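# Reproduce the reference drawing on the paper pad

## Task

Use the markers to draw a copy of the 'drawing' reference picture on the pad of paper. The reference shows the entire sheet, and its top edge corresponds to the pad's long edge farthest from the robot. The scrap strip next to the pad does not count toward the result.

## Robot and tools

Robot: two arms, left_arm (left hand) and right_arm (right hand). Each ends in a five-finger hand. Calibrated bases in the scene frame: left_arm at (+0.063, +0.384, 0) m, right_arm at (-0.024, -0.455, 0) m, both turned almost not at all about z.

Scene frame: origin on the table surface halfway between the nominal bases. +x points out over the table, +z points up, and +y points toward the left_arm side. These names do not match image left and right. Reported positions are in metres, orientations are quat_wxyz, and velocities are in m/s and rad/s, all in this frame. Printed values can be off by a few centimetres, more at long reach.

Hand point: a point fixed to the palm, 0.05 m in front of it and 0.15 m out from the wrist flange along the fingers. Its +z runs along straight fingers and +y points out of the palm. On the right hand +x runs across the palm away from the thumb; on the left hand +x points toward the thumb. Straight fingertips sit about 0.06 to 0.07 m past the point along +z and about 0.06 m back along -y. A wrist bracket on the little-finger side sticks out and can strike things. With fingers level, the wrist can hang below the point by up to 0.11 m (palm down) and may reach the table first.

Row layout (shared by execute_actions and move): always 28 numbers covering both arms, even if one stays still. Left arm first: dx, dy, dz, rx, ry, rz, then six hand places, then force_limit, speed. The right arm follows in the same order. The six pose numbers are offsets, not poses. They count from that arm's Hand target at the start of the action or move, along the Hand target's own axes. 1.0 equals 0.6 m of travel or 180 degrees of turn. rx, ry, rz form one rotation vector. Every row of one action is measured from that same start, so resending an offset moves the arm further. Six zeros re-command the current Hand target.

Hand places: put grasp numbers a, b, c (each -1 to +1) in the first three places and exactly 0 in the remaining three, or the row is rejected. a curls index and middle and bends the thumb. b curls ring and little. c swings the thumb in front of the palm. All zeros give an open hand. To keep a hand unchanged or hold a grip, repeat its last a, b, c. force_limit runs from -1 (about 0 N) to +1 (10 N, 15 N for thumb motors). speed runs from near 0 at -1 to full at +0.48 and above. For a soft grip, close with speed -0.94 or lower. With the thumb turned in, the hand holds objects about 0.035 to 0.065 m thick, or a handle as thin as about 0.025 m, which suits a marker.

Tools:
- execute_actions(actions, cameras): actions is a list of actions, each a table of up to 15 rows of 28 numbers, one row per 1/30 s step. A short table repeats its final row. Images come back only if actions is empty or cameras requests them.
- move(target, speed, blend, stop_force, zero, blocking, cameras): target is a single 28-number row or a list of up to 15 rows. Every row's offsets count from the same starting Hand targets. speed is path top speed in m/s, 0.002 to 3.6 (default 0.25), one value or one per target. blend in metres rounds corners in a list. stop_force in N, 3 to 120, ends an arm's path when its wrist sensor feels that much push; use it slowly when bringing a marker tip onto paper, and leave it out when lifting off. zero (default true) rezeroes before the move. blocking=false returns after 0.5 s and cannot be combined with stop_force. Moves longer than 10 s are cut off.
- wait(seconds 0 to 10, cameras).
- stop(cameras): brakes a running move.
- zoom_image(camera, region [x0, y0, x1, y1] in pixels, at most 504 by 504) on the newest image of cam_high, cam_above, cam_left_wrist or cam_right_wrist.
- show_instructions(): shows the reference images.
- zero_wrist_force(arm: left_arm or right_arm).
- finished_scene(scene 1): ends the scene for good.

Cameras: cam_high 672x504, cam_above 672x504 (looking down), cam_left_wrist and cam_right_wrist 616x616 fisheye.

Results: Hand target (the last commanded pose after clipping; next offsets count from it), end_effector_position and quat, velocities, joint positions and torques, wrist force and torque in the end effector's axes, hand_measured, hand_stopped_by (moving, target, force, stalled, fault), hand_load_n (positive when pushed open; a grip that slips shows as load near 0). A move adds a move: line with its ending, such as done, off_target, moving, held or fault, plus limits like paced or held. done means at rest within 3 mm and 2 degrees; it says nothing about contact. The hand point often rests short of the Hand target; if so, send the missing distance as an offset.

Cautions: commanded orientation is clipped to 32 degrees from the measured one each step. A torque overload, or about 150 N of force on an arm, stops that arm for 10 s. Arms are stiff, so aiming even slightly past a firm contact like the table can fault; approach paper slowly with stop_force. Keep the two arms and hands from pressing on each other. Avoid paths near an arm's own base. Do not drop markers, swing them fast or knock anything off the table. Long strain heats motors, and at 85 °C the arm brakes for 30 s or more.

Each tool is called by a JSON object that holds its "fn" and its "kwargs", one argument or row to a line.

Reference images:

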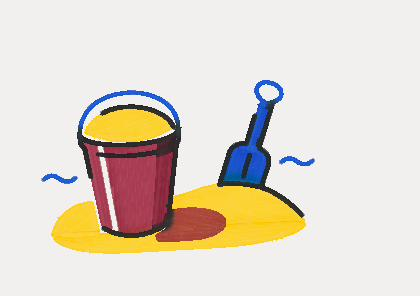

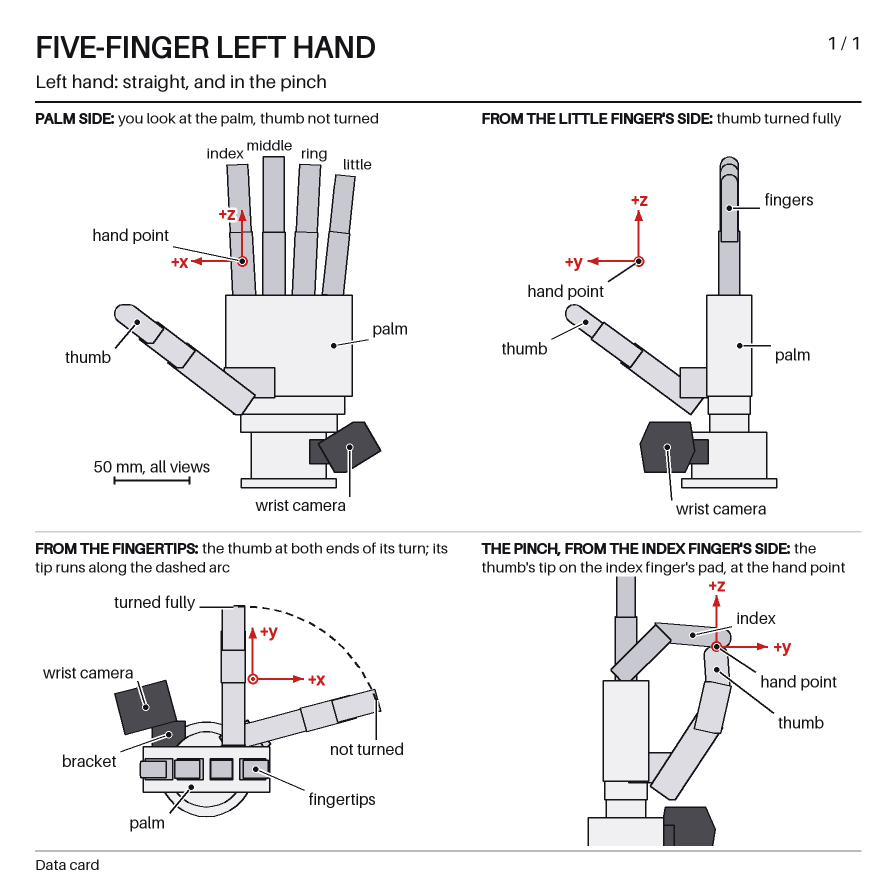

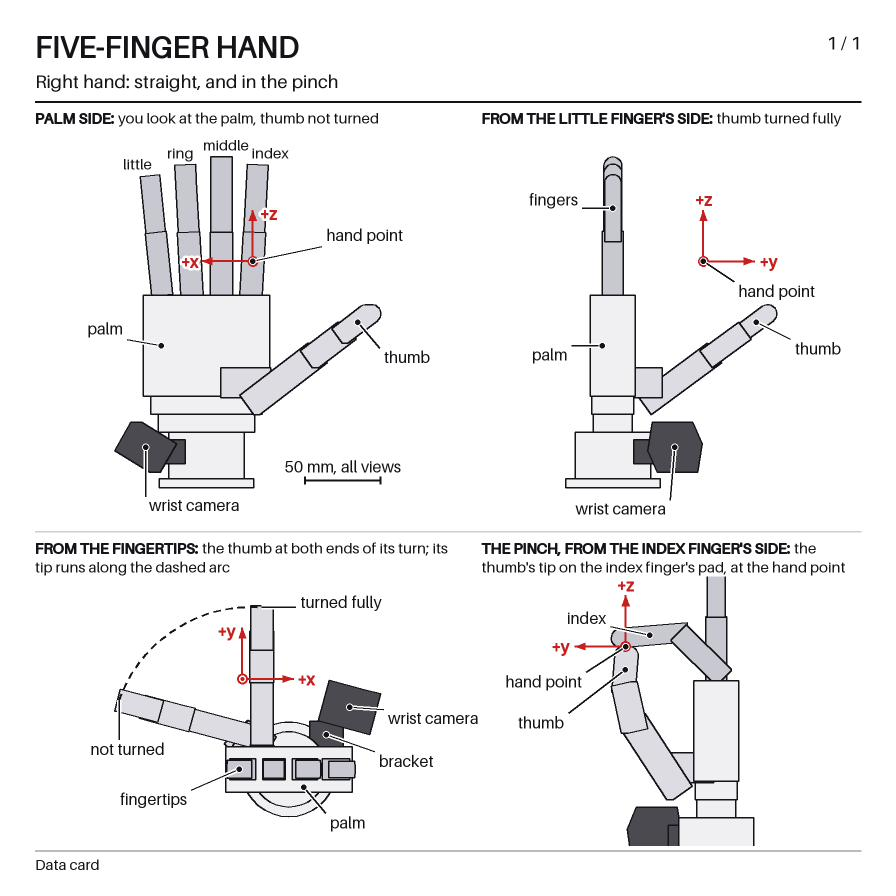

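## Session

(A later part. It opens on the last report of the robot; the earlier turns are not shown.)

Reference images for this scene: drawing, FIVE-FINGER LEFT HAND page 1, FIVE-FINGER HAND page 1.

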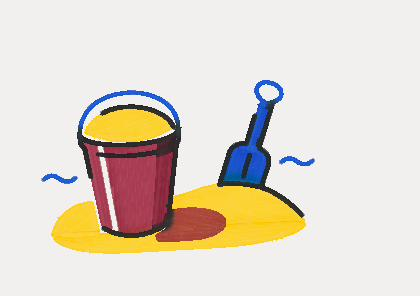

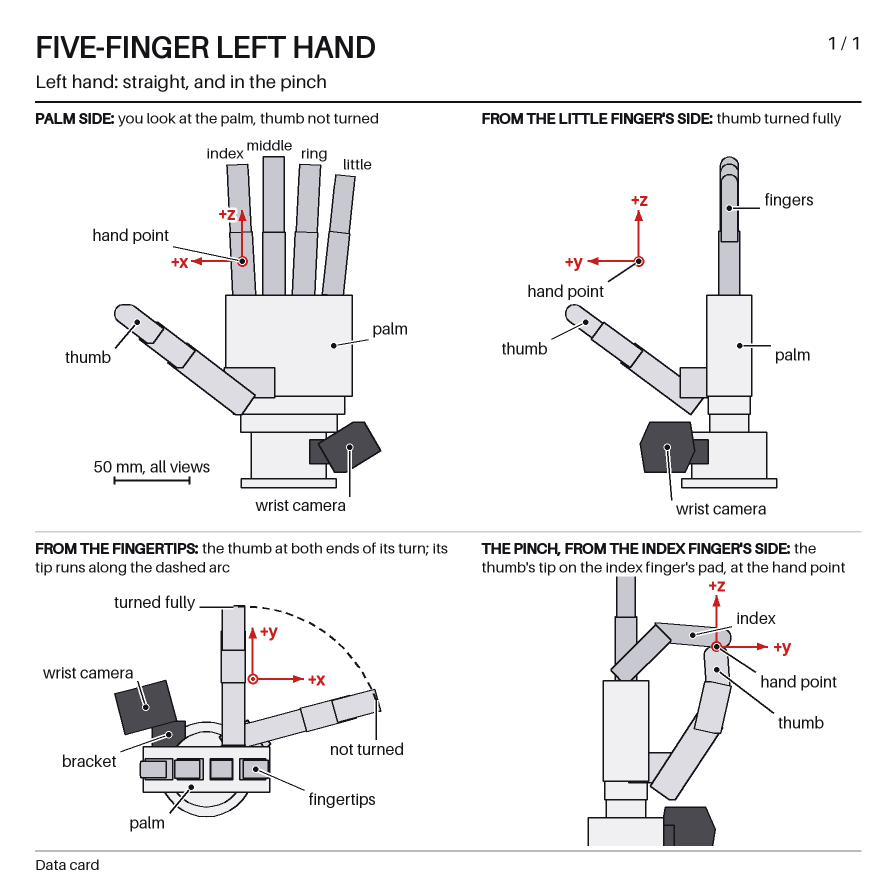

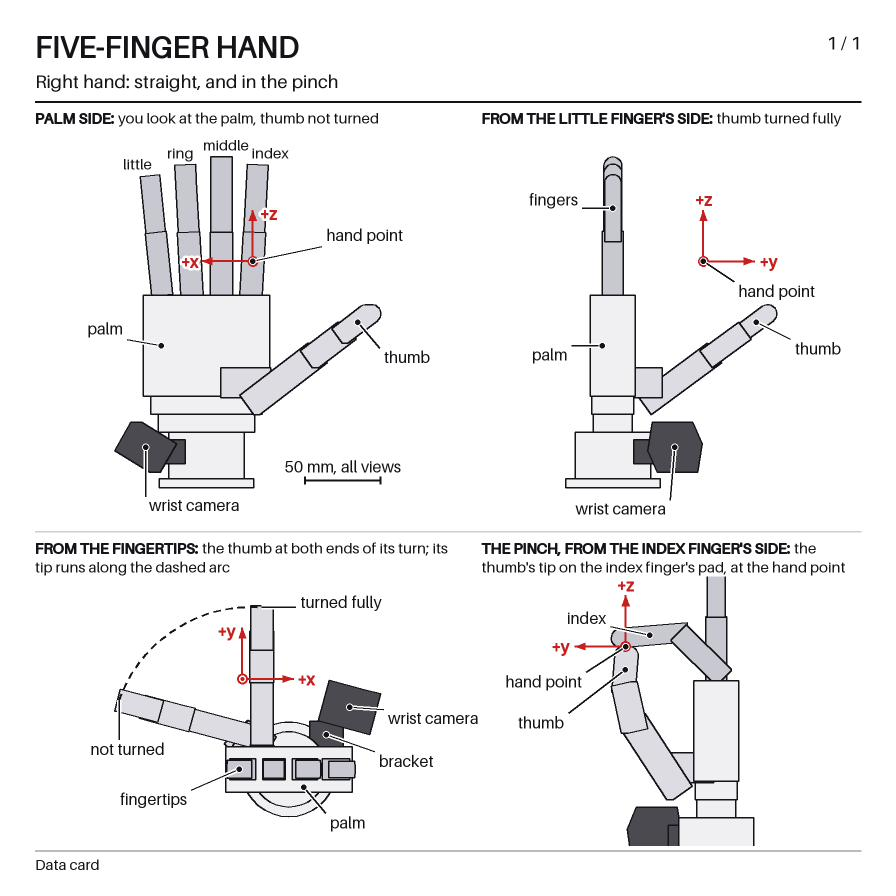

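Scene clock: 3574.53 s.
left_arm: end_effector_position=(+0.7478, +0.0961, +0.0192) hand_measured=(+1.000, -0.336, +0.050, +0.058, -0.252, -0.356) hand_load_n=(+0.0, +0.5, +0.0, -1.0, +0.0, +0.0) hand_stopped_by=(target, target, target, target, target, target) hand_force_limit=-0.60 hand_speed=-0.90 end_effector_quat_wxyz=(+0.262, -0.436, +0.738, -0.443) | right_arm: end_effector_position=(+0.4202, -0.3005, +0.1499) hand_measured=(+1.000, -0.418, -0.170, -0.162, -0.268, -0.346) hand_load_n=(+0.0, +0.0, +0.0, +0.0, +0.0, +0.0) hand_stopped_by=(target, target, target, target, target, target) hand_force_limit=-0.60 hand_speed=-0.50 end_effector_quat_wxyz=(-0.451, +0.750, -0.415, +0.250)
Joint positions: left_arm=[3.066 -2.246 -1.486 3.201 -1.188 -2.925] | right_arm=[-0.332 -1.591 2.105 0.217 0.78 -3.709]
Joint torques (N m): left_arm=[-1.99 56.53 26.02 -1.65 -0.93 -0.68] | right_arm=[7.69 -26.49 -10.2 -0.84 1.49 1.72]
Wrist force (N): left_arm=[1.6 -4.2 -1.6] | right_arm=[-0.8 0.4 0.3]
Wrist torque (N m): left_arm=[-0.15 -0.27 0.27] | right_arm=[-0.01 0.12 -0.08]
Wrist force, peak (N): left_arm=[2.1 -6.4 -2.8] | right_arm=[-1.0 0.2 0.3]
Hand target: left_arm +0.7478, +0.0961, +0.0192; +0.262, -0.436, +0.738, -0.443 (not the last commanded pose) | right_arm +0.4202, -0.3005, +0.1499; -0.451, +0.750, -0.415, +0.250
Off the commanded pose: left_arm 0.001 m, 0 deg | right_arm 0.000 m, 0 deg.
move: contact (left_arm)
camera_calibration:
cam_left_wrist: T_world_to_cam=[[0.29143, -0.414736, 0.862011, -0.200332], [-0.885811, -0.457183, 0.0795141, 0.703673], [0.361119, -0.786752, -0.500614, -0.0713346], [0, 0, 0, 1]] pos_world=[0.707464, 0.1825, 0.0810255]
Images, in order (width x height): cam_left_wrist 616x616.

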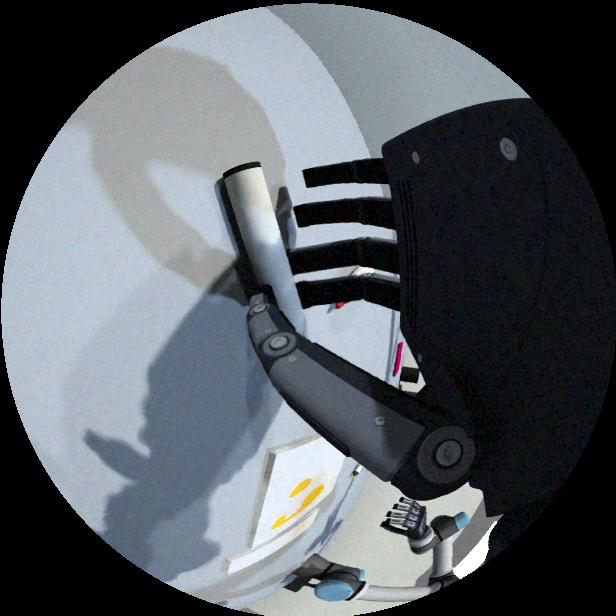

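{"fn": "execute_actions", "kwargs": {
  "actions": []
}}

Scene clock: 3650.37 s.
left_arm: end_effector_position=(+0.7478, +0.0961, +0.0192) hand_measured=(+1.000, -0.336, +0.050, +0.058, -0.252, -0.356) hand_load_n=(+0.5, +0.0, +0.0, -1.0, +0.0, +0.0) hand_stopped_by=(target, target, target, target, target, target) hand_force_limit=-0.60 hand_speed=-0.90 end_effector_quat_wxyz=(+0.262, -0.436, +0.738, -0.443) | right_arm: end_effector_position=(+0.4202, -0.3005, +0.1499) hand_measured=(+1.000, -0.418, -0.170, -0.162, -0.268, -0.346) hand_load_n=(+0.5, +0.0, +0.0, +0.0, +0.0, +0.0) hand_stopped_by=(target, target, target, target, target, target) hand_force_limit=-0.60 hand_speed=-0.50 end_effector_quat_wxyz=(-0.451, +0.750, -0.415, +0.250)
Joint positions: left_arm=[3.066 -2.246 -1.486 3.201 -1.188 -2.925] | right_arm=[-0.332 -1.591 2.105 0.217 0.78 -3.709]
Joint velocities: within noise
Joint torques (N m): left_arm=[-1.48 54.74 25.45 1 -0.77 -0.75] | right_arm=[8.21 -26.16 -9.49 -0.98 1.45 1.87]
Motor temperatures (°C): left_arm=[34 38 31 42 42 38] | right_arm=[29 33 33 41 37 39]
Wrist force (N): left_arm=[1.7 -3.7 -1.8] | right_arm=[-0.5 0.3 0.5]
Wrist torque (N m): left_arm=[-0.09 -0.30 0.27] | right_arm=[-0.03 0.08 -0.07]
Wrist force, peak (N): left_arm=[1.8 -4.3 -1.9] | right_arm=[-0.9 0.4 0.6]
Hand target: left_arm +0.7478, +0.0961, +0.0192; +0.262, -0.436, +0.738, -0.443 (not the last commanded pose) | right_arm +0.4202, -0.3005, +0.1499; -0.451, +0.750, -0.415, +0.250
Off the commanded pose: left_arm 0.001 m, 0 deg | right_arm 0.000 m, 0 deg.
camera_calibration:
cam_left_wrist: T_world_to_cam=[[0.29143, -0.414736, 0.862011, -0.200332], [-0.885811, -0.457183, 0.0795141, 0.703673], [0.361119, -0.786752, -0.500614, -0.0713346], [0, 0, 0, 1]] pos_world=[0.707464, 0.1825, 0.0810255]
cam_right_wrist: T_world_to_cam=[[-0.223768, -0.504799, -0.83373, 0.0561025], [-0.92547, 0.378327, 0.0193248, 0.494739], [0.305667, 0.775917, -0.551834, 0.301052], [0, 0, 0, 1]] pos_world=[0.378398, -0.392444, 0.203344]

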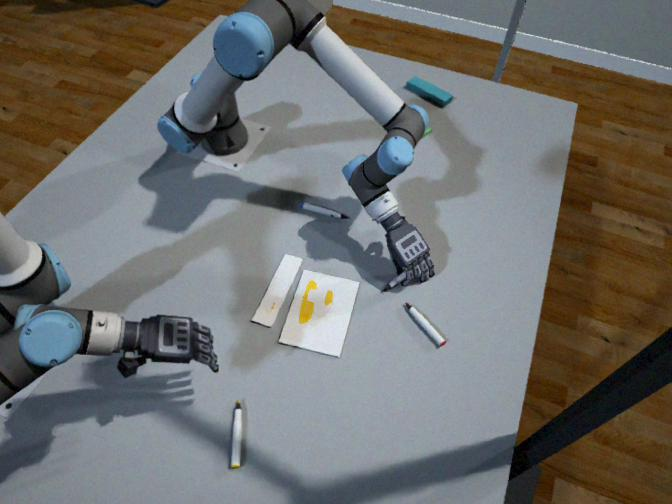

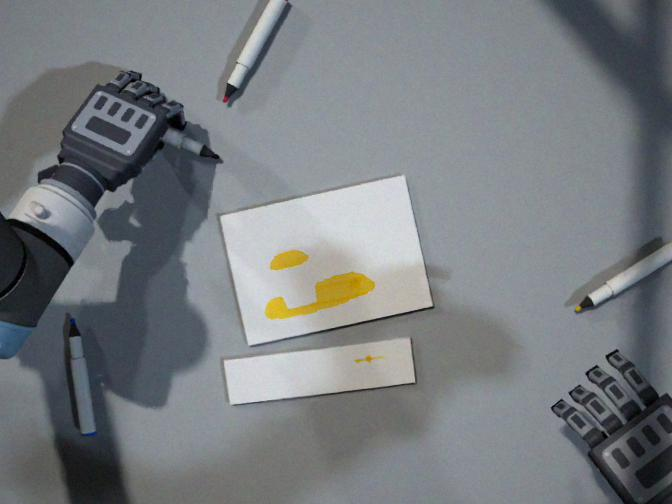

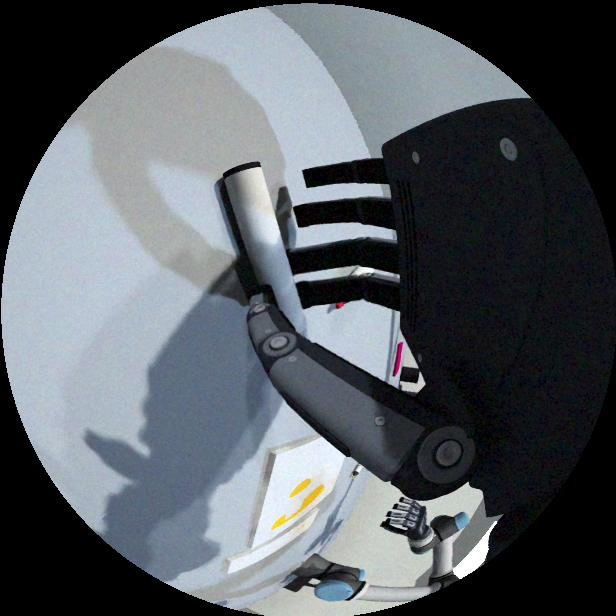

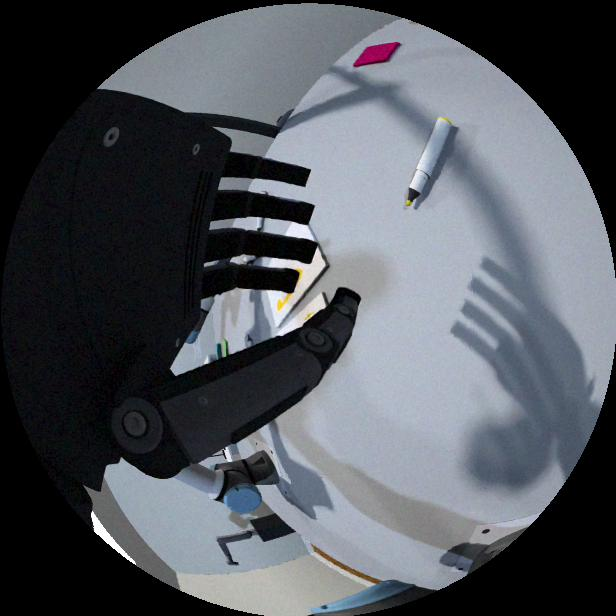

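{"fn": "move", "kwargs": {
  "target": [
    [0,0,0,0,0,0,0.66,0.35,1,0,0,0,-0.2,-0.94,0,0,0,0,0,0,0.45,0.35,1,0,0,0,-0.6,-0.5],
    [0,0,0,0,0,0,0.72,0.35,1,0,0,0,0.4,-0.94,0,0,0,0,0,0,0.45,0.35,1,0,0,0,-0.6,-0.5],
    [0,0,0,0,0,0,0.8,0.7,1,0,0,0,-0.85,-0.94,0,0,0,0,0,0,0.45,0.35,1,0,0,0,-0.6,-0.5]
  ],
  "cameras": ["cam_above","cam_left_wrist"]
}}

Scene clock: 3665.20 s.
left_arm: end_effector_position=(+0.7478, +0.0961, +0.0192) hand_measured=(+1.000, -0.326, +0.102, +0.076, +0.092, +0.198) hand_load_n=(-1.0, +12.0, +6.5, +5.0, +1.5, +1.0) hand_stopped_by=(target, force, force, force, force, force) hand_force_limit=-0.85 hand_speed=-0.94 end_effector_quat_wxyz=(+0.262, -0.436, +0.738, -0.443) | right_arm: end_effector_position=(+0.4202, -0.3005, +0.1499) hand_measured=(+1.000, -0.418, -0.170, -0.162, -0.268, -0.346) hand_load_n=(+0.0, +0.0, +0.0, +0.0, +0.0, -0.5) hand_stopped_by=(target, target, target, target, target, target) hand_force_limit=-0.60 hand_speed=-0.50 end_effector_quat_wxyz=(-0.451, +0.750, -0.415, +0.250)
Joint positions: left_arm=[3.066 -2.246 -1.486 3.201 -1.188 -2.925] | right_arm=[-0.332 -1.591 2.105 0.217 0.78 -3.709]
Joint torques (N m): left_arm=[-1.95 56.27 25.39 0.97 -0.82 -0.67] | right_arm=[7.75 -27.02 -9.98 -0.54 1.49 1.88]
Wrist force (N): left_arm=[1.1 -2.2 -1.0] | right_arm=[-0.6 0.4 0.2]
Wrist torque (N m): left_arm=[-0.06 -0.31 0.28] | right_arm=[0.01 0.10 -0.07]
Wrist force, peak (N): left_arm=[2.0 -4.3 -1.8] | right_arm=[-0.9 0.5 0.6]
Hand target: left_arm +0.7478, +0.0961, +0.0192; +0.262, -0.436, +0.738, -0.443 | right_arm +0.4202, -0.3005, +0.1499; -0.451, +0.750, -0.415, +0.250
Off the commanded pose: left_arm 0.000 m, 0 deg | right_arm 0.000 m, 0 deg.
move: done
camera_calibration:
cam_left_wrist: T_world_to_cam=[[0.291418, -0.414713, 0.862026, -0.200329], [-0.88578, -0.457252, 0.0794687, 0.703667], [0.361206, -0.786724, -0.500596, -0.0714028], [0, 0, 0, 1]] pos_world=[0.707464, 0.1825, 0.0810255]
Images, in order (width x height): cam_above 672x504, cam_left_wrist 616x616.

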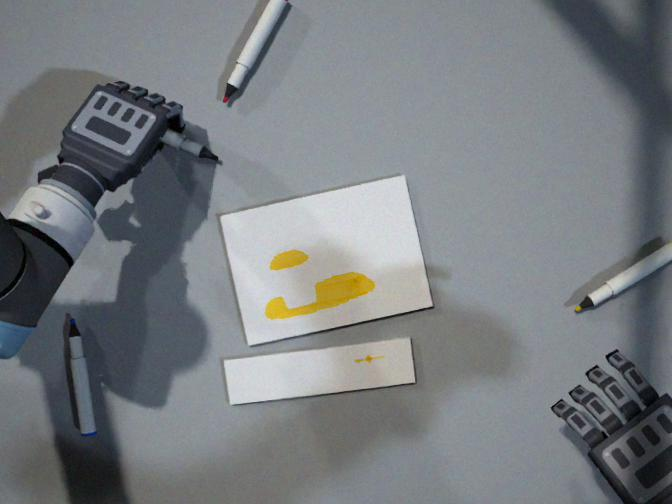

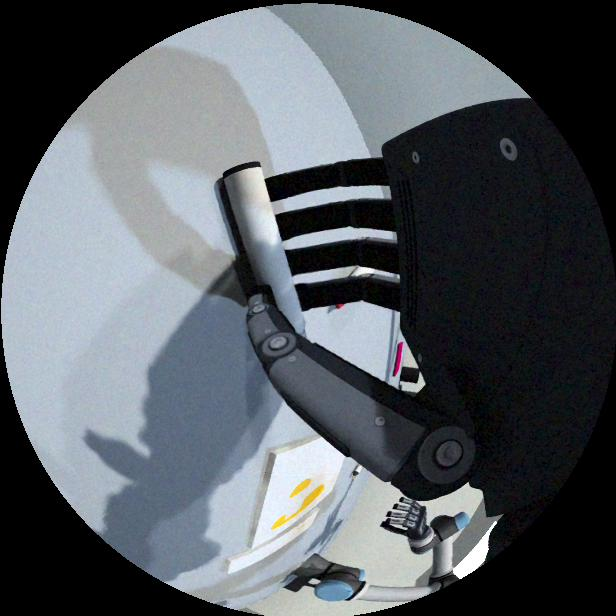

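{"fn": "move", "kwargs": {
  "target": [
    [-0.0052,-0.0603,-0.0997,0,0,0,0.8,0.7,1,0,0,0,-0.85,-0.94,0.0707,0.0208,-0.039,0,0,0,0.45,0.35,1,0,0,0,-0.6,-0.5],
    [0.5385,0.0298,-0.5207,0,0.3002,0.1595,0.8,0.7,1,0,0,0,-0.85,-0.94,0.1413,0.0415,-0.078,0,0,0,0.45,0.35,1,0,0,0,-0.6,-0.5]
  ],
  "blend": [0.03,0],
  "cameras": ["cam_high","cam_left_wrist"]
}}

Scene clock: 3717.47 s.
left_arm: end_effector_position=(+0.3432, -0.0504, +0.1501) hand_measured=(+1.000, -0.326, +0.102, +0.076, +0.092, +0.198) hand_load_n=(-1.5, +12.0, +6.5, +5.0, +1.0, +0.0) hand_stopped_by=(target, force, force, force, force, force) hand_force_limit=-0.85 hand_speed=-0.94 end_effector_quat_wxyz=(+0.000, +0.000, +0.857, -0.515) | right_arm: end_effector_position=(+0.4203, -0.4005, +0.1500) hand_measured=(+1.000, -0.418, -0.170, -0.162, -0.268, -0.346) hand_load_n=(+0.0, +0.0, +0.0, +0.0, +0.0, +0.0) hand_stopped_by=(target, target, target, target, target, target) hand_force_limit=-0.60 hand_speed=-0.50 end_effector_quat_wxyz=(-0.451, +0.750, -0.415, +0.250)
Joint positions: left_arm=[2.816 -1.856 -1.819 2.633 -0.575 -2.18] | right_arm=[-0.651 -1.492 2.073 0.46 0.575 -4.104]
Joint torques (N m): left_arm=[4.72 17.75 9.57 -1.5 0.13 0.8] | right_arm=[9.09 -29.58 -16.89 -0.76 1.44 2.86]
Wrist force (N): left_arm=[2.1 -0.2 -0.1] | right_arm=[-1.0 0.4 -0.3]
Wrist torque (N m): left_arm=[-0.09 -0.36 0.19] | right_arm=[0.02 0.17 -0.04]
Wrist force, peak (N): left_arm=[1.1 -2.7 -1.0] | right_arm=[-2.0 0.1 1.0]
Hand target: left_arm +0.3431, -0.0504, +0.1500; +0.000, +0.000, +0.857, -0.515 | right_arm +0.4203, -0.4005, +0.1499; -0.451, +0.750, -0.415, +0.250
Off the commanded pose: left_arm 0.000 m, 0 deg | right_arm 0.000 m, 0 deg.
move: done
camera_calibration:
cam_left_wrist: T_world_to_cam=[[-0.222436, -0.455181, 0.862167, -0.0817537], [-0.827486, 0.555768, 0.079929, 0.298972], [-0.515547, -0.695653, -0.500279, 0.330489], [0, 0, 0, 1]] pos_world=[0.399593, 0.0265337, 0.211925]
Images, in order (width x height): cam_high 672x504, cam_left_wrist 616x616.

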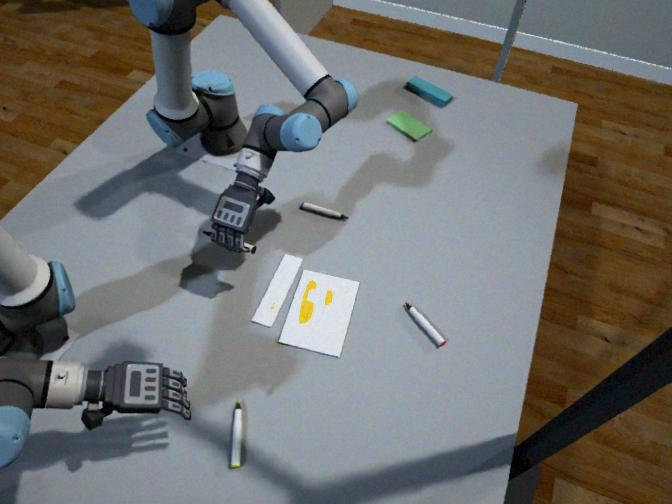

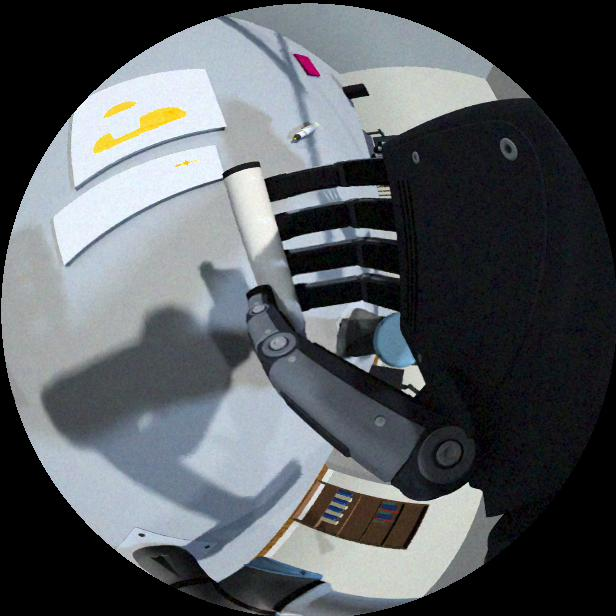

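{"fn": "move", "kwargs": {
  "target": [0,0.1766,0.0938,0,0,0,0.8,0.7,1,0,0,0,-0.85,-0.94,-0.2492,-0.3452,0.8272,0,0,0,0.45,0.35,1,0,0,0,-0.6,-0.5],
  "cameras": ["cam_above","cam_right_wrist","cam_left_wrist"]
}}

Scene clock: 3754.57 s.
left_arm: end_effector_position=(+0.3431, -0.0503, +0.0300) hand_measured=(+1.000, -0.326, +0.102, +0.076, +0.092, +0.198) hand_load_n=(-1.5, +12.5, +6.5, +5.0, +1.0, +0.5) hand_stopped_by=(target, force, force, force, force, force) hand_force_limit=-0.85 hand_speed=-0.94 end_effector_quat_wxyz=(+0.000, +0.000, +0.857, -0.515) | right_arm: end_effector_position=(+0.7947, +0.0105, +0.0997) hand_measured=(+1.000, -0.418, -0.170, -0.162, -0.268, -0.346) hand_load_n=(+0.0, +0.0, +0.0, +0.0, +0.0, +0.0) hand_stopped_by=(target, target, target, target, target, target) hand_force_limit=-0.60 hand_speed=-0.50 end_effector_quat_wxyz=(-0.450, +0.750, -0.415, +0.250) end_effector_velocity=(+0.000, +0.001, +0.000) end_effector_angular_velocity=(+0.001, -0.002, +0.001)
Joint positions: left_arm=[2.816 -2.043 -1.932 2.932 -0.575 -2.179] | right_arm=[0.331 -0.359 0.243 0.621 1.331 -3.273]
Joint velocities: left_arm=[within noise] | right_arm=[0 -0.001 0.005 -0.005 -0.001 0]
Joint torques (N m): left_arm=[6.33 43.97 23.87 -3.11 2.33 -1.09] | right_arm=[-0.27 -73.51 -13.17 -2.45 -2.05 -0.62]
Wrist force (N): left_arm=[1.7 -0.3 0.4] | right_arm=[-0.3 0.2 -0.4]
Wrist torque (N m): left_arm=[-0.11 -0.29 0.14] | right_arm=[-0.05 0.08 0.07]
Wrist force, peak (N): left_arm=[2.2 0.3 0.0] | right_arm=[-0.5 0.9 -1.8]
Hand target: left_arm +0.3431, -0.0503, +0.0300; +0.000, +0.000, +0.857, -0.515 | right_arm +0.7947, +0.0105, +0.0998; -0.451, +0.750, -0.415, +0.250
Off the commanded pose: left_arm 0.000 m, 0 deg | right_arm 0.000 m, 0 deg.
move: done
camera_calibration:
cam_left_wrist: T_world_to_cam=[[-0.222125, -0.455301, 0.862184, 0.0217168], [-0.827442, 0.555777, 0.0803194, 0.308241], [-0.515752, -0.695567, -0.500187, 0.270513], [0, 0, 0, 1]] pos_world=[0.399393, 0.0267337, 0.0918253]
cam_right_wrist: T_world_to_cam=[[-0.223918, -0.504953, -0.833596, 0.255206], [-0.925467, 0.37833, 0.0194222, 0.724619], [0.305567, 0.775815, -0.552032, -0.0822783], [0, 0, 0, 1]] pos_world=[0.752898, -0.081445, 0.153245]
Images, in order (width x height): cam_above 672x504, cam_left_wrist 616x616, cam_right_wrist 616x616.

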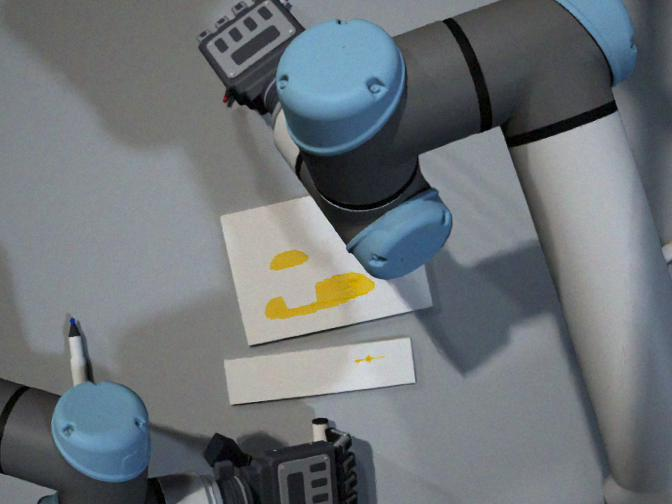

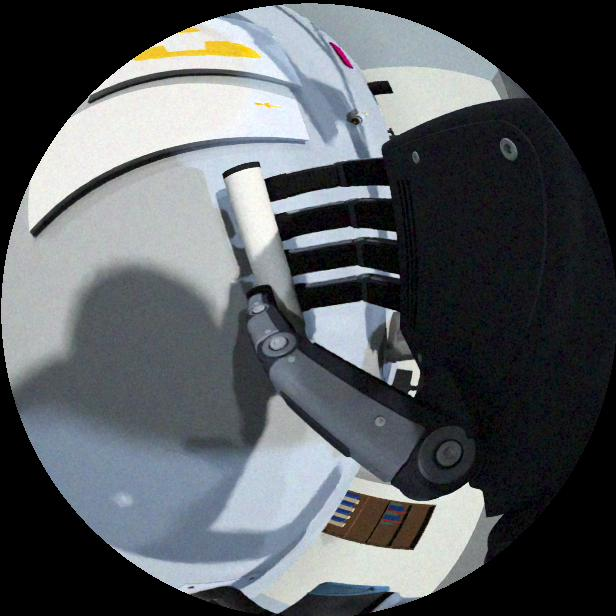

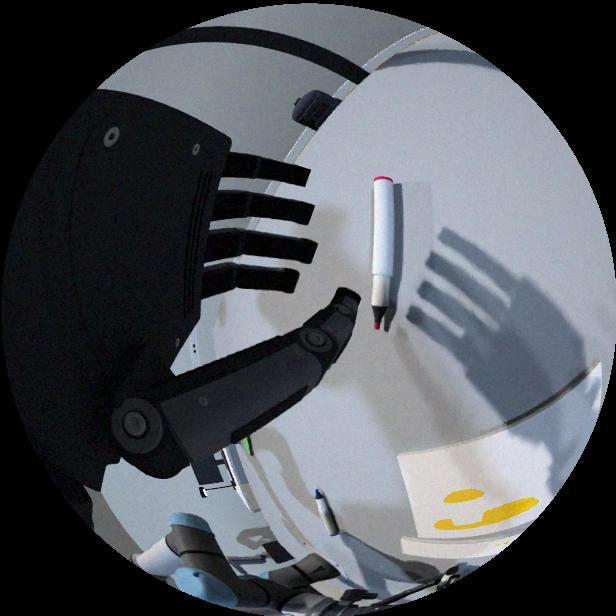

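{"fn": "move", "kwargs": {
  "target": [0,0.02355,0.0125,0,0,0,0.8,0.7,1,0,0,0,-0.85,-0.94,-0.001,0.0720,0.0775,0,0,0,0.45,0.35,1,0,0,0,-0.6,-0.5],
  "stop_force": 3,
  "speed": 0.025,
  "cameras": ["cam_right_wrist","cam_left_wrist"]
}}

Scene clock: 3776.27 s.
left_arm: end_effector_position=(+0.3431, -0.0503, +0.0189) hand_measured=(+1.000, -0.326, +0.102, +0.076, +0.092, +0.198) hand_load_n=(-1.0, +11.5, +7.0, +5.0, +1.5, +0.0) hand_stopped_by=(target, force, force, force, force, force) hand_force_limit=-0.85 hand_speed=-0.94 end_effector_quat_wxyz=(+0.000, +0.000, +0.857, -0.515) | right_arm: end_effector_position=(+0.8115, +0.0218, +0.0398) hand_measured=(+1.000, -0.418, -0.170, -0.162, -0.268, -0.346) hand_load_n=(+0.0, +0.0, +0.0, -0.5, +0.0, +0.0) hand_stopped_by=(target, target, target, target, target, target) hand_force_limit=-0.60 hand_speed=-0.50 end_effector_quat_wxyz=(-0.453, +0.748, -0.415, +0.251)
Joint positions: left_arm=[2.816 -2.064 -1.938 2.959 -0.575 -2.179] | right_arm=[0.339 -0.182 0.035 0.644 1.338 -3.267]
Joint torques (N m): left_arm=[-5.05 44.94 21.15 -3.48 0.94 1.17] | right_arm=[0.09 -74.8 -13.65 2.44 0.29 -0.28]
Wrist force (N): left_arm=[1.6 -2.3 -0.8] | right_arm=[-0.7 0.4 -0.9]
Wrist torque (N m): left_arm=[-0.10 -0.31 0.26] | right_arm=[0.03 0.13 -0.09]
Wrist force, peak (N): left_arm=[2.0 -8.4 -3.9] | right_arm=[-0.8 0.8 -0.7]
Hand target: left_arm +0.3431, -0.0503, +0.0189; +0.000, +0.000, +0.857, -0.515 (not the last commanded pose) | right_arm +0.8120, +0.0220, +0.0399; -0.451, +0.750, -0.415, +0.250
Off the commanded pose: left_arm 0.005 m, 0 deg | right_arm 0.001 m, 0 deg.
elbow stopped short (right arm): the move would have taken joint 3 (elbow) straighter than the controller allows.
move: contact (left_arm)
camera_calibration:
cam_left_wrist: T_world_to_cam=[[-0.222291, -0.455302, 0.862141, 0.0313115], [-0.827458, 0.555776, 0.0801599, 0.309208], [-0.515654, -0.695567, -0.500288, 0.26486], [0, 0, 0, 1]] pos_world=[0.399393, 0.0266337, 0.0807253]
cam_right_wrist: T_world_to_cam=[[-0.219933, -0.502085, -0.836385, 0.211498], [-0.925065, 0.379495, 0.0154403, 0.736894], [0.309652, 0.777107, -0.547925, -0.132841], [0, 0, 0, 1]] pos_world=[0.769325, -0.070226, 0.0927289]
Images, in order (width x height): cam_left_wrist 616x616, cam_right_wrist 616x616.

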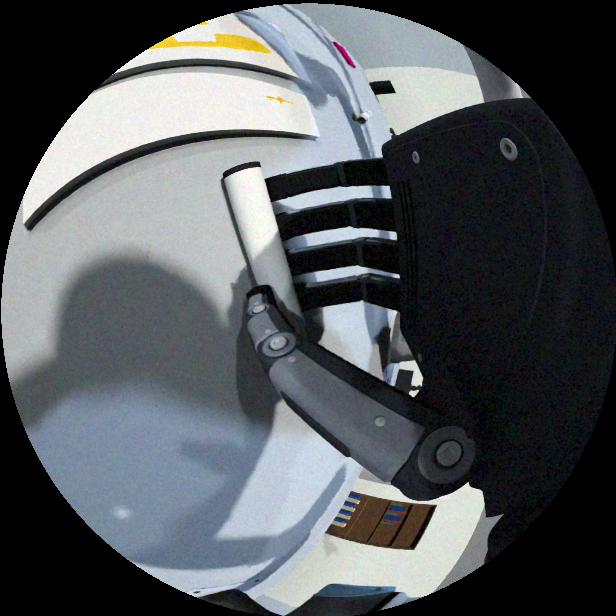

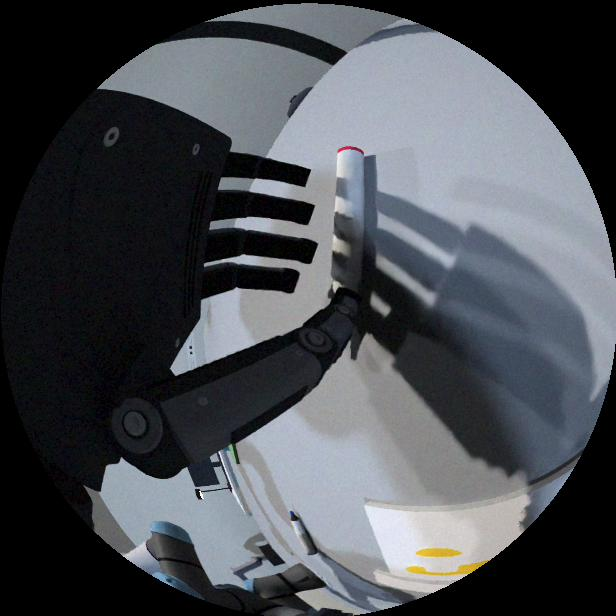

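{"fn": "move", "kwargs": {
  "target": [0,0,0,0,0,0,0.6,0.5,1,0,0,0,-0.6,-0.8,0,0.0368,0.0195,0,0,0,0.45,0.35,1,0,0,0,-0.6,-0.5],
  "stop_force": 3,
  "speed": 0.006,
  "cameras": ["cam_right_wrist","cam_left_wrist"]
}}

Scene clock: 3830.77 s.
left_arm: end_effector_position=(+0.3431, -0.0503, +0.0189) hand_measured=(+1.000, -0.350, +0.100, +0.076, +0.040, -0.060) hand_load_n=(-1.5, +2.5, +2.0, +2.5, +0.0, +0.0) hand_stopped_by=(target, target, force, force, target, target) hand_force_limit=-0.60 hand_speed=-0.80 end_effector_quat_wxyz=(+0.000, +0.000, +0.857, -0.515) | right_arm: end_effector_position=(+0.8119, +0.0219, +0.0219) hand_measured=(+1.000, -0.418, -0.170, -0.162, -0.268, -0.346) hand_load_n=(+0.0, +0.0, +0.0, -0.5, +0.0, +0.0) hand_stopped_by=(target, target, target, target, target, target) hand_force_limit=-0.60 hand_speed=-0.50 end_effector_quat_wxyz=(-0.451, +0.750, -0.415, +0.250)
Joint positions: left_arm=[2.816 -2.064 -1.938 2.959 -0.575 -2.179] | right_arm=[0.339 -0.195 0.107 0.59 1.338 -3.268]
Joint torques (N m): left_arm=[-5.67 25.29 21.2 -0.08 1.08 0.56] | right_arm=[8.73 -55.69 -31.26 2.49 -1.95 -2.39]
Wrist force (N): left_arm=[1.4 -5.3 -3.3] | right_arm=[-0.5 -1.6 -1.8]
Wrist torque (N m): left_arm=[-0.25 -0.34 0.22] | right_arm=[0.01 0.13 0.00]
Wrist force, peak (N): left_arm=[1.4 -5.6 -3.6] | right_arm=[-0.9 -4.7 -4.0]
Hand target: left_arm +0.3431, -0.0503, +0.0189; +0.000, +0.000, +0.857, -0.515 | right_arm +0.8119, +0.0219, +0.0219; -0.451, +0.750, -0.415, +0.250 (not the last commanded pose)
Off the commanded pose: left_arm 0.000 m, 0 deg | right_arm 0.007 m, 0 deg.
move: contact (right_arm)
camera_calibration:
cam_left_wrist: T_world_to_cam=[[-0.222362, -0.455255, 0.862147, 0.0313379], [-0.827439, 0.555816, 0.0800868, 0.309205], [-0.515655, -0.695566, -0.500288, 0.26486], [0, 0, 0, 1]] pos_world=[0.399393, 0.0266337, 0.0807253]
cam_right_wrist: T_world_to_cam=[[-0.222669, -0.504044, -0.834481, 0.19894], [-0.925339, 0.378706, 0.018167, 0.737674], [0.306866, 0.776223, -0.550737, -0.140486], [0, 0, 0, 1]] pos_world=[0.770006, -0.0700389, 0.0752398]
Images, in order (width x height): cam_left_wrist 616x616, cam_right_wrist 616x616.

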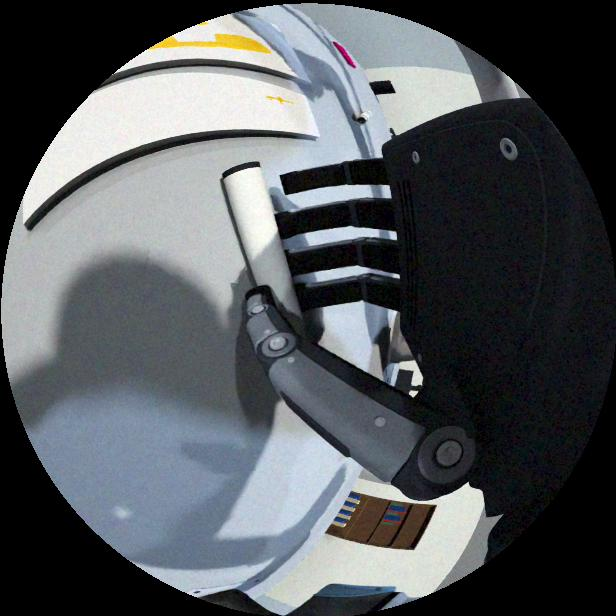

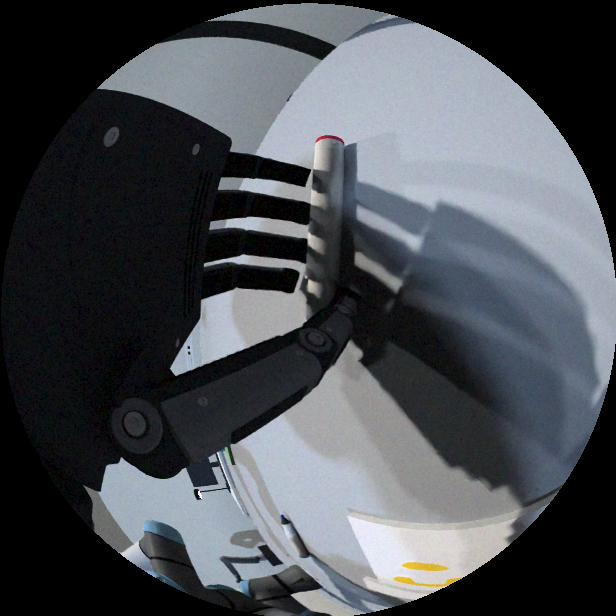

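{"fn": "move", "kwargs": {
  "target": [
    [0,0,0,0,0,0,0.54,0.45,1,0,0,0,-0.6,-0.8,0,-0.0044,-0.0023,0,0,0,0.45,0.35,1,0,0,0,-0.6,-0.5],
    [0,-0.0059,-0.0031,0,0,0,0.42,0.33,1,0,0,0,-0.6,-0.8,0,-0.0044,-0.0023,0,0,0,0.56,0.35,1,0,0,0,-0.6,-0.9],
    [0,-0.0805,-0.0615,0,0,0,0.42,0.33,1,0,0,0,-0.6,-0.8,0,-0.0044,-0.0023,0,0,0,0.56,0.35,1,0,0,0,-0.6,-0.9]
  ],
  "speed": [0.02,0.02,0.06],
  "cameras": ["cam_right_wrist","cam_left_wrist"]
}}

Scene clock: 3864.43 s.
left_arm: end_effector_position=(+0.3433, -0.0404, +0.0790) hand_measured=(+1.000, -0.434, -0.226, -0.228, -0.310, -0.382) hand_load_n=(+0.0, +0.0, +0.0, +0.0, +0.0, +0.0) hand_stopped_by=(target, target, target, target, target, target) hand_force_limit=-0.60 hand_speed=-0.80 end_effector_quat_wxyz=(+0.000, +0.000, +0.857, -0.515) | right_arm: end_effector_position=(+0.8119, +0.0219, +0.0249) hand_measured=(+1.000, -0.336, +0.050, +0.058, -0.252, -0.356) hand_load_n=(+0.5, +0.5, +0.0, +0.5, +0.0, +0.0) hand_stopped_by=(target, target, target, target, target, target) hand_force_limit=-0.60 hand_speed=-0.90 end_effector_quat_wxyz=(-0.451, +0.750, -0.415, +0.250)
Joint positions: left_arm=[2.842 -1.953 -1.912 2.789 -0.563 -2.138] | right_arm=[0.339 -0.188 0.084 0.606 1.338 -3.268]
Joint torques (N m): left_arm=[-7.99 19.38 3.63 0.13 0.75 -1.11] | right_arm=[9.44 -56.58 -31.98 2.4 2.22 -0.71]
Wrist force (N): left_arm=[1.7 -0.5 -0.2] | right_arm=[-0.6 0.0 -0.7]
Wrist torque (N m): left_arm=[-0.02 -0.31 0.13] | right_arm=[0.00 0.14 0.04]
Wrist force, peak (N): left_arm=[1.7 -5.5 -6.9] | right_arm=[-0.8 -1.9 -2.4]
Hand target: left_arm +0.3431, -0.0404, +0.0789; +0.000, +0.000, +0.857, -0.515 | right_arm +0.8119, +0.0219, +0.0249; -0.451, +0.750, -0.415, +0.250
Off the commanded pose: left_arm 0.000 m, 0 deg | right_arm 0.000 m, 0 deg.
move: done
camera_calibration:
cam_left_wrist: T_world_to_cam=[[-0.222718, -0.455129, 0.862122, -0.0157848], [-0.827516, 0.555767, 0.0796209, 0.299153], [-0.515377, -0.695687, -0.500406, 0.301827], [0, 0, 0, 1]] pos_world=[0.399593, 0.0365337, 0.140826]
cam_right_wrist: T_world_to_cam=[[-0.222677, -0.504061, -0.834469, 0.201364], [-0.925367, 0.378635, 0.0182183, 0.737634], [0.306776, 0.776246, -0.550754, -0.138816], [0, 0, 0, 1]] pos_world=[0.770006, -0.0700391, 0.07814]
Images, in order (width x height): cam_left_wrist 616x616, cam_right_wrist 616x616.

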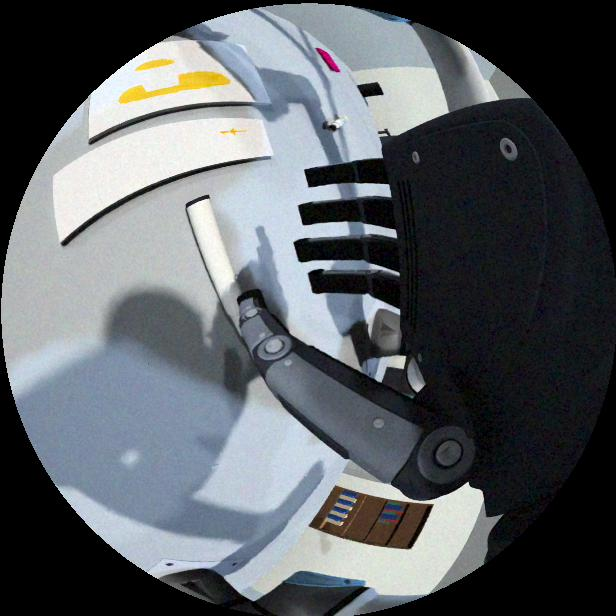

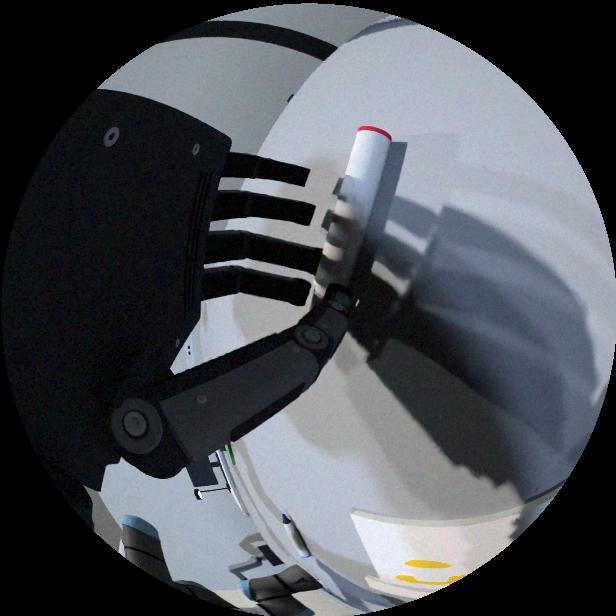

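{"fn": "move", "kwargs": {
  "target": [
    [-0.2167,0.1810,-0.4152,0,-0.0113,-0.0060,0.42,0.33,1,0,0,0,-0.6,-0.8,0,0.0046,0.0024,0,0,0,0.56,0.35,1,0,0,0,-0.6,-0.9],
    [-0.2167,0.1810,-0.4152,0,-0.0113,-0.0060,0.42,0.33,1,0,0,0,-0.6,-0.8,0,0.0046,0.0024,0,0,0,0.66,0.35,1,0,0,0,-0.2,-0.94],
    [-0.2167,0.1810,-0.4152,0,-0.0113,-0.0060,0.42,0.33,1,0,0,0,-0.6,-0.8,0,0.0046,0.0024,0,0,0,0.72,0.35,1,0,0,0,0.4,-0.94]
  ],
  "cameras": ["cam_above","cam_right_wrist","cam_left_wrist"]
}}

Scene clock: 3894.37 s.
left_arm: end_effector_position=(+0.4730, +0.2306, +0.1000) hand_measured=(+1.000, -0.434, -0.226, -0.228, -0.310, -0.382) hand_load_n=(+0.5, +0.0, +0.0, +0.0, +0.0, -0.5) hand_stopped_by=(target, target, target, target, target, target) hand_force_limit=-0.60 hand_speed=-0.80 end_effector_quat_wxyz=(+0.010, -0.018, +0.857, -0.515) | right_arm: end_effector_position=(+0.8119, +0.0219, +0.0218) hand_measured=(+1.000, -0.294, +0.136, +0.072, -0.228, -0.372) hand_load_n=(-1.0, +10.0, +8.0, +8.5, +0.0, +0.0) hand_stopped_by=(target, force, force, force, target, target) hand_force_limit=0.40 hand_speed=-0.94 end_effector_quat_wxyz=(-0.451, +0.750, -0.415, +0.250)
Joint positions: left_arm=[3.535 -2.174 -1.827 1.842 -0.6 -0.891] | right_arm=[0.339 -0.195 0.108 0.589 1.338 -3.268]
Joint torques (N m): left_arm=[11.85 49.1 4.58 -4.3 -0.23 1.62] | right_arm=[-2.05 -73.7 -14.02 -2.57 -0.13 0.8]
Wrist force (N): left_arm=[1.5 -0.6 0.2] | right_arm=[-0.5 0.2 -0.4]
Wrist torque (N m): left_arm=[-0.12 -0.30 0.19] | right_arm=[0.00 0.12 0.03]
Wrist force, peak (N): left_arm=[2.4 -1.5 1.5] | right_arm=[-1.1 -0.2 -1.3]
Hand target: left_arm +0.4730, +0.2306, +0.1000; +0.010, -0.018, +0.857, -0.515 | right_arm +0.8119, +0.0219, +0.0218; -0.451, +0.750, -0.415, +0.250
Off the commanded pose: left_arm 0.000 m, 0 deg | right_arm 0.000 m, 0 deg.
move: done
camera_calibration:
cam_left_wrist: T_world_to_cam=[[-0.20388, -0.463825, 0.862148, 0.111414], [-0.84909, 0.522138, 0.0801121, 0.272034], [-0.487319, -0.715708, -0.500282, 0.559033], [0, 0, 0, 1]] pos_world=[0.526124, 0.309742, 0.161825]
cam_right_wrist: T_world_to_cam=[[-0.222677, -0.504061, -0.834469, 0.198777], [-0.925367, 0.378635, 0.0182183, 0.73769], [0.306776, 0.776246, -0.550754, -0.140523], [0, 0, 0, 1]] pos_world=[0.770006, -0.0700391, 0.07504]
Images, in order (width x height): cam_above 672x504, cam_left_wrist 616x616, cam_right_wrist 616x616.

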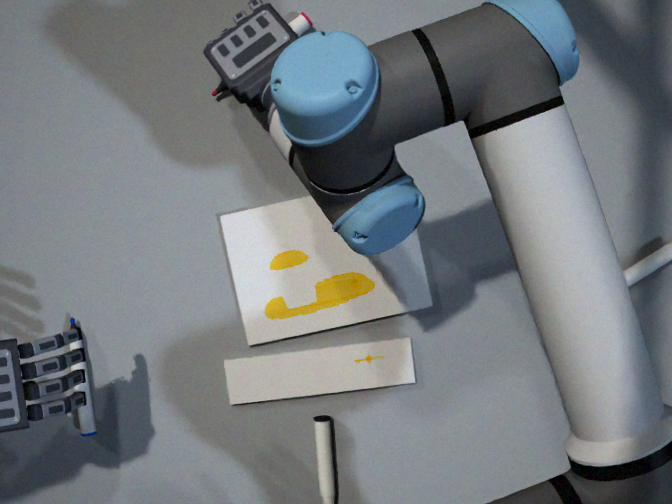

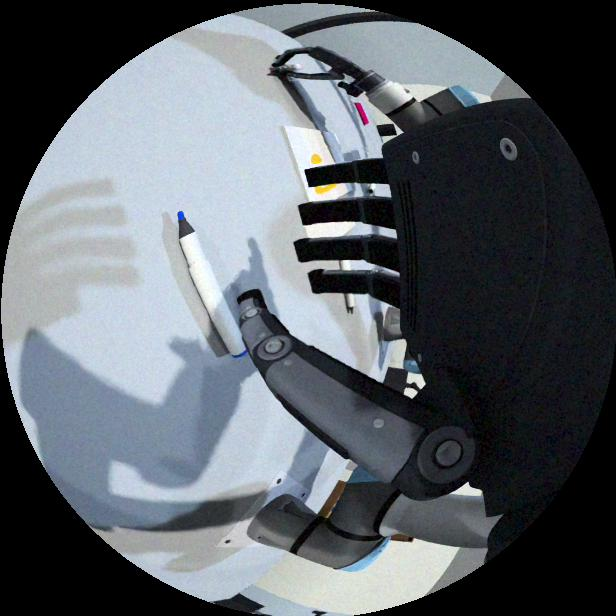

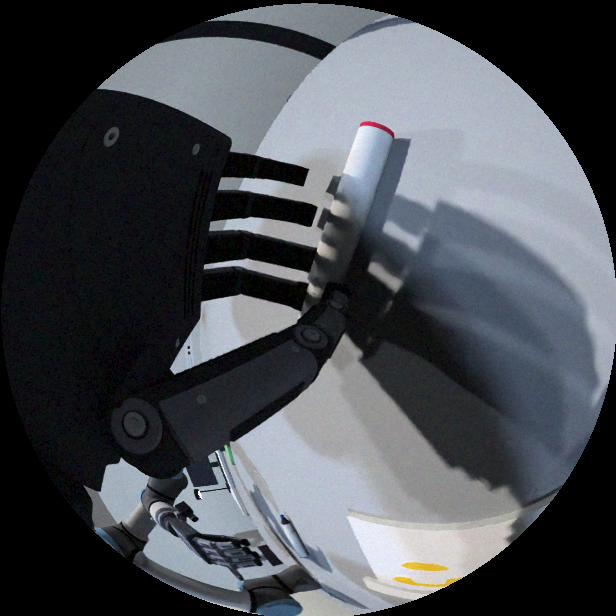

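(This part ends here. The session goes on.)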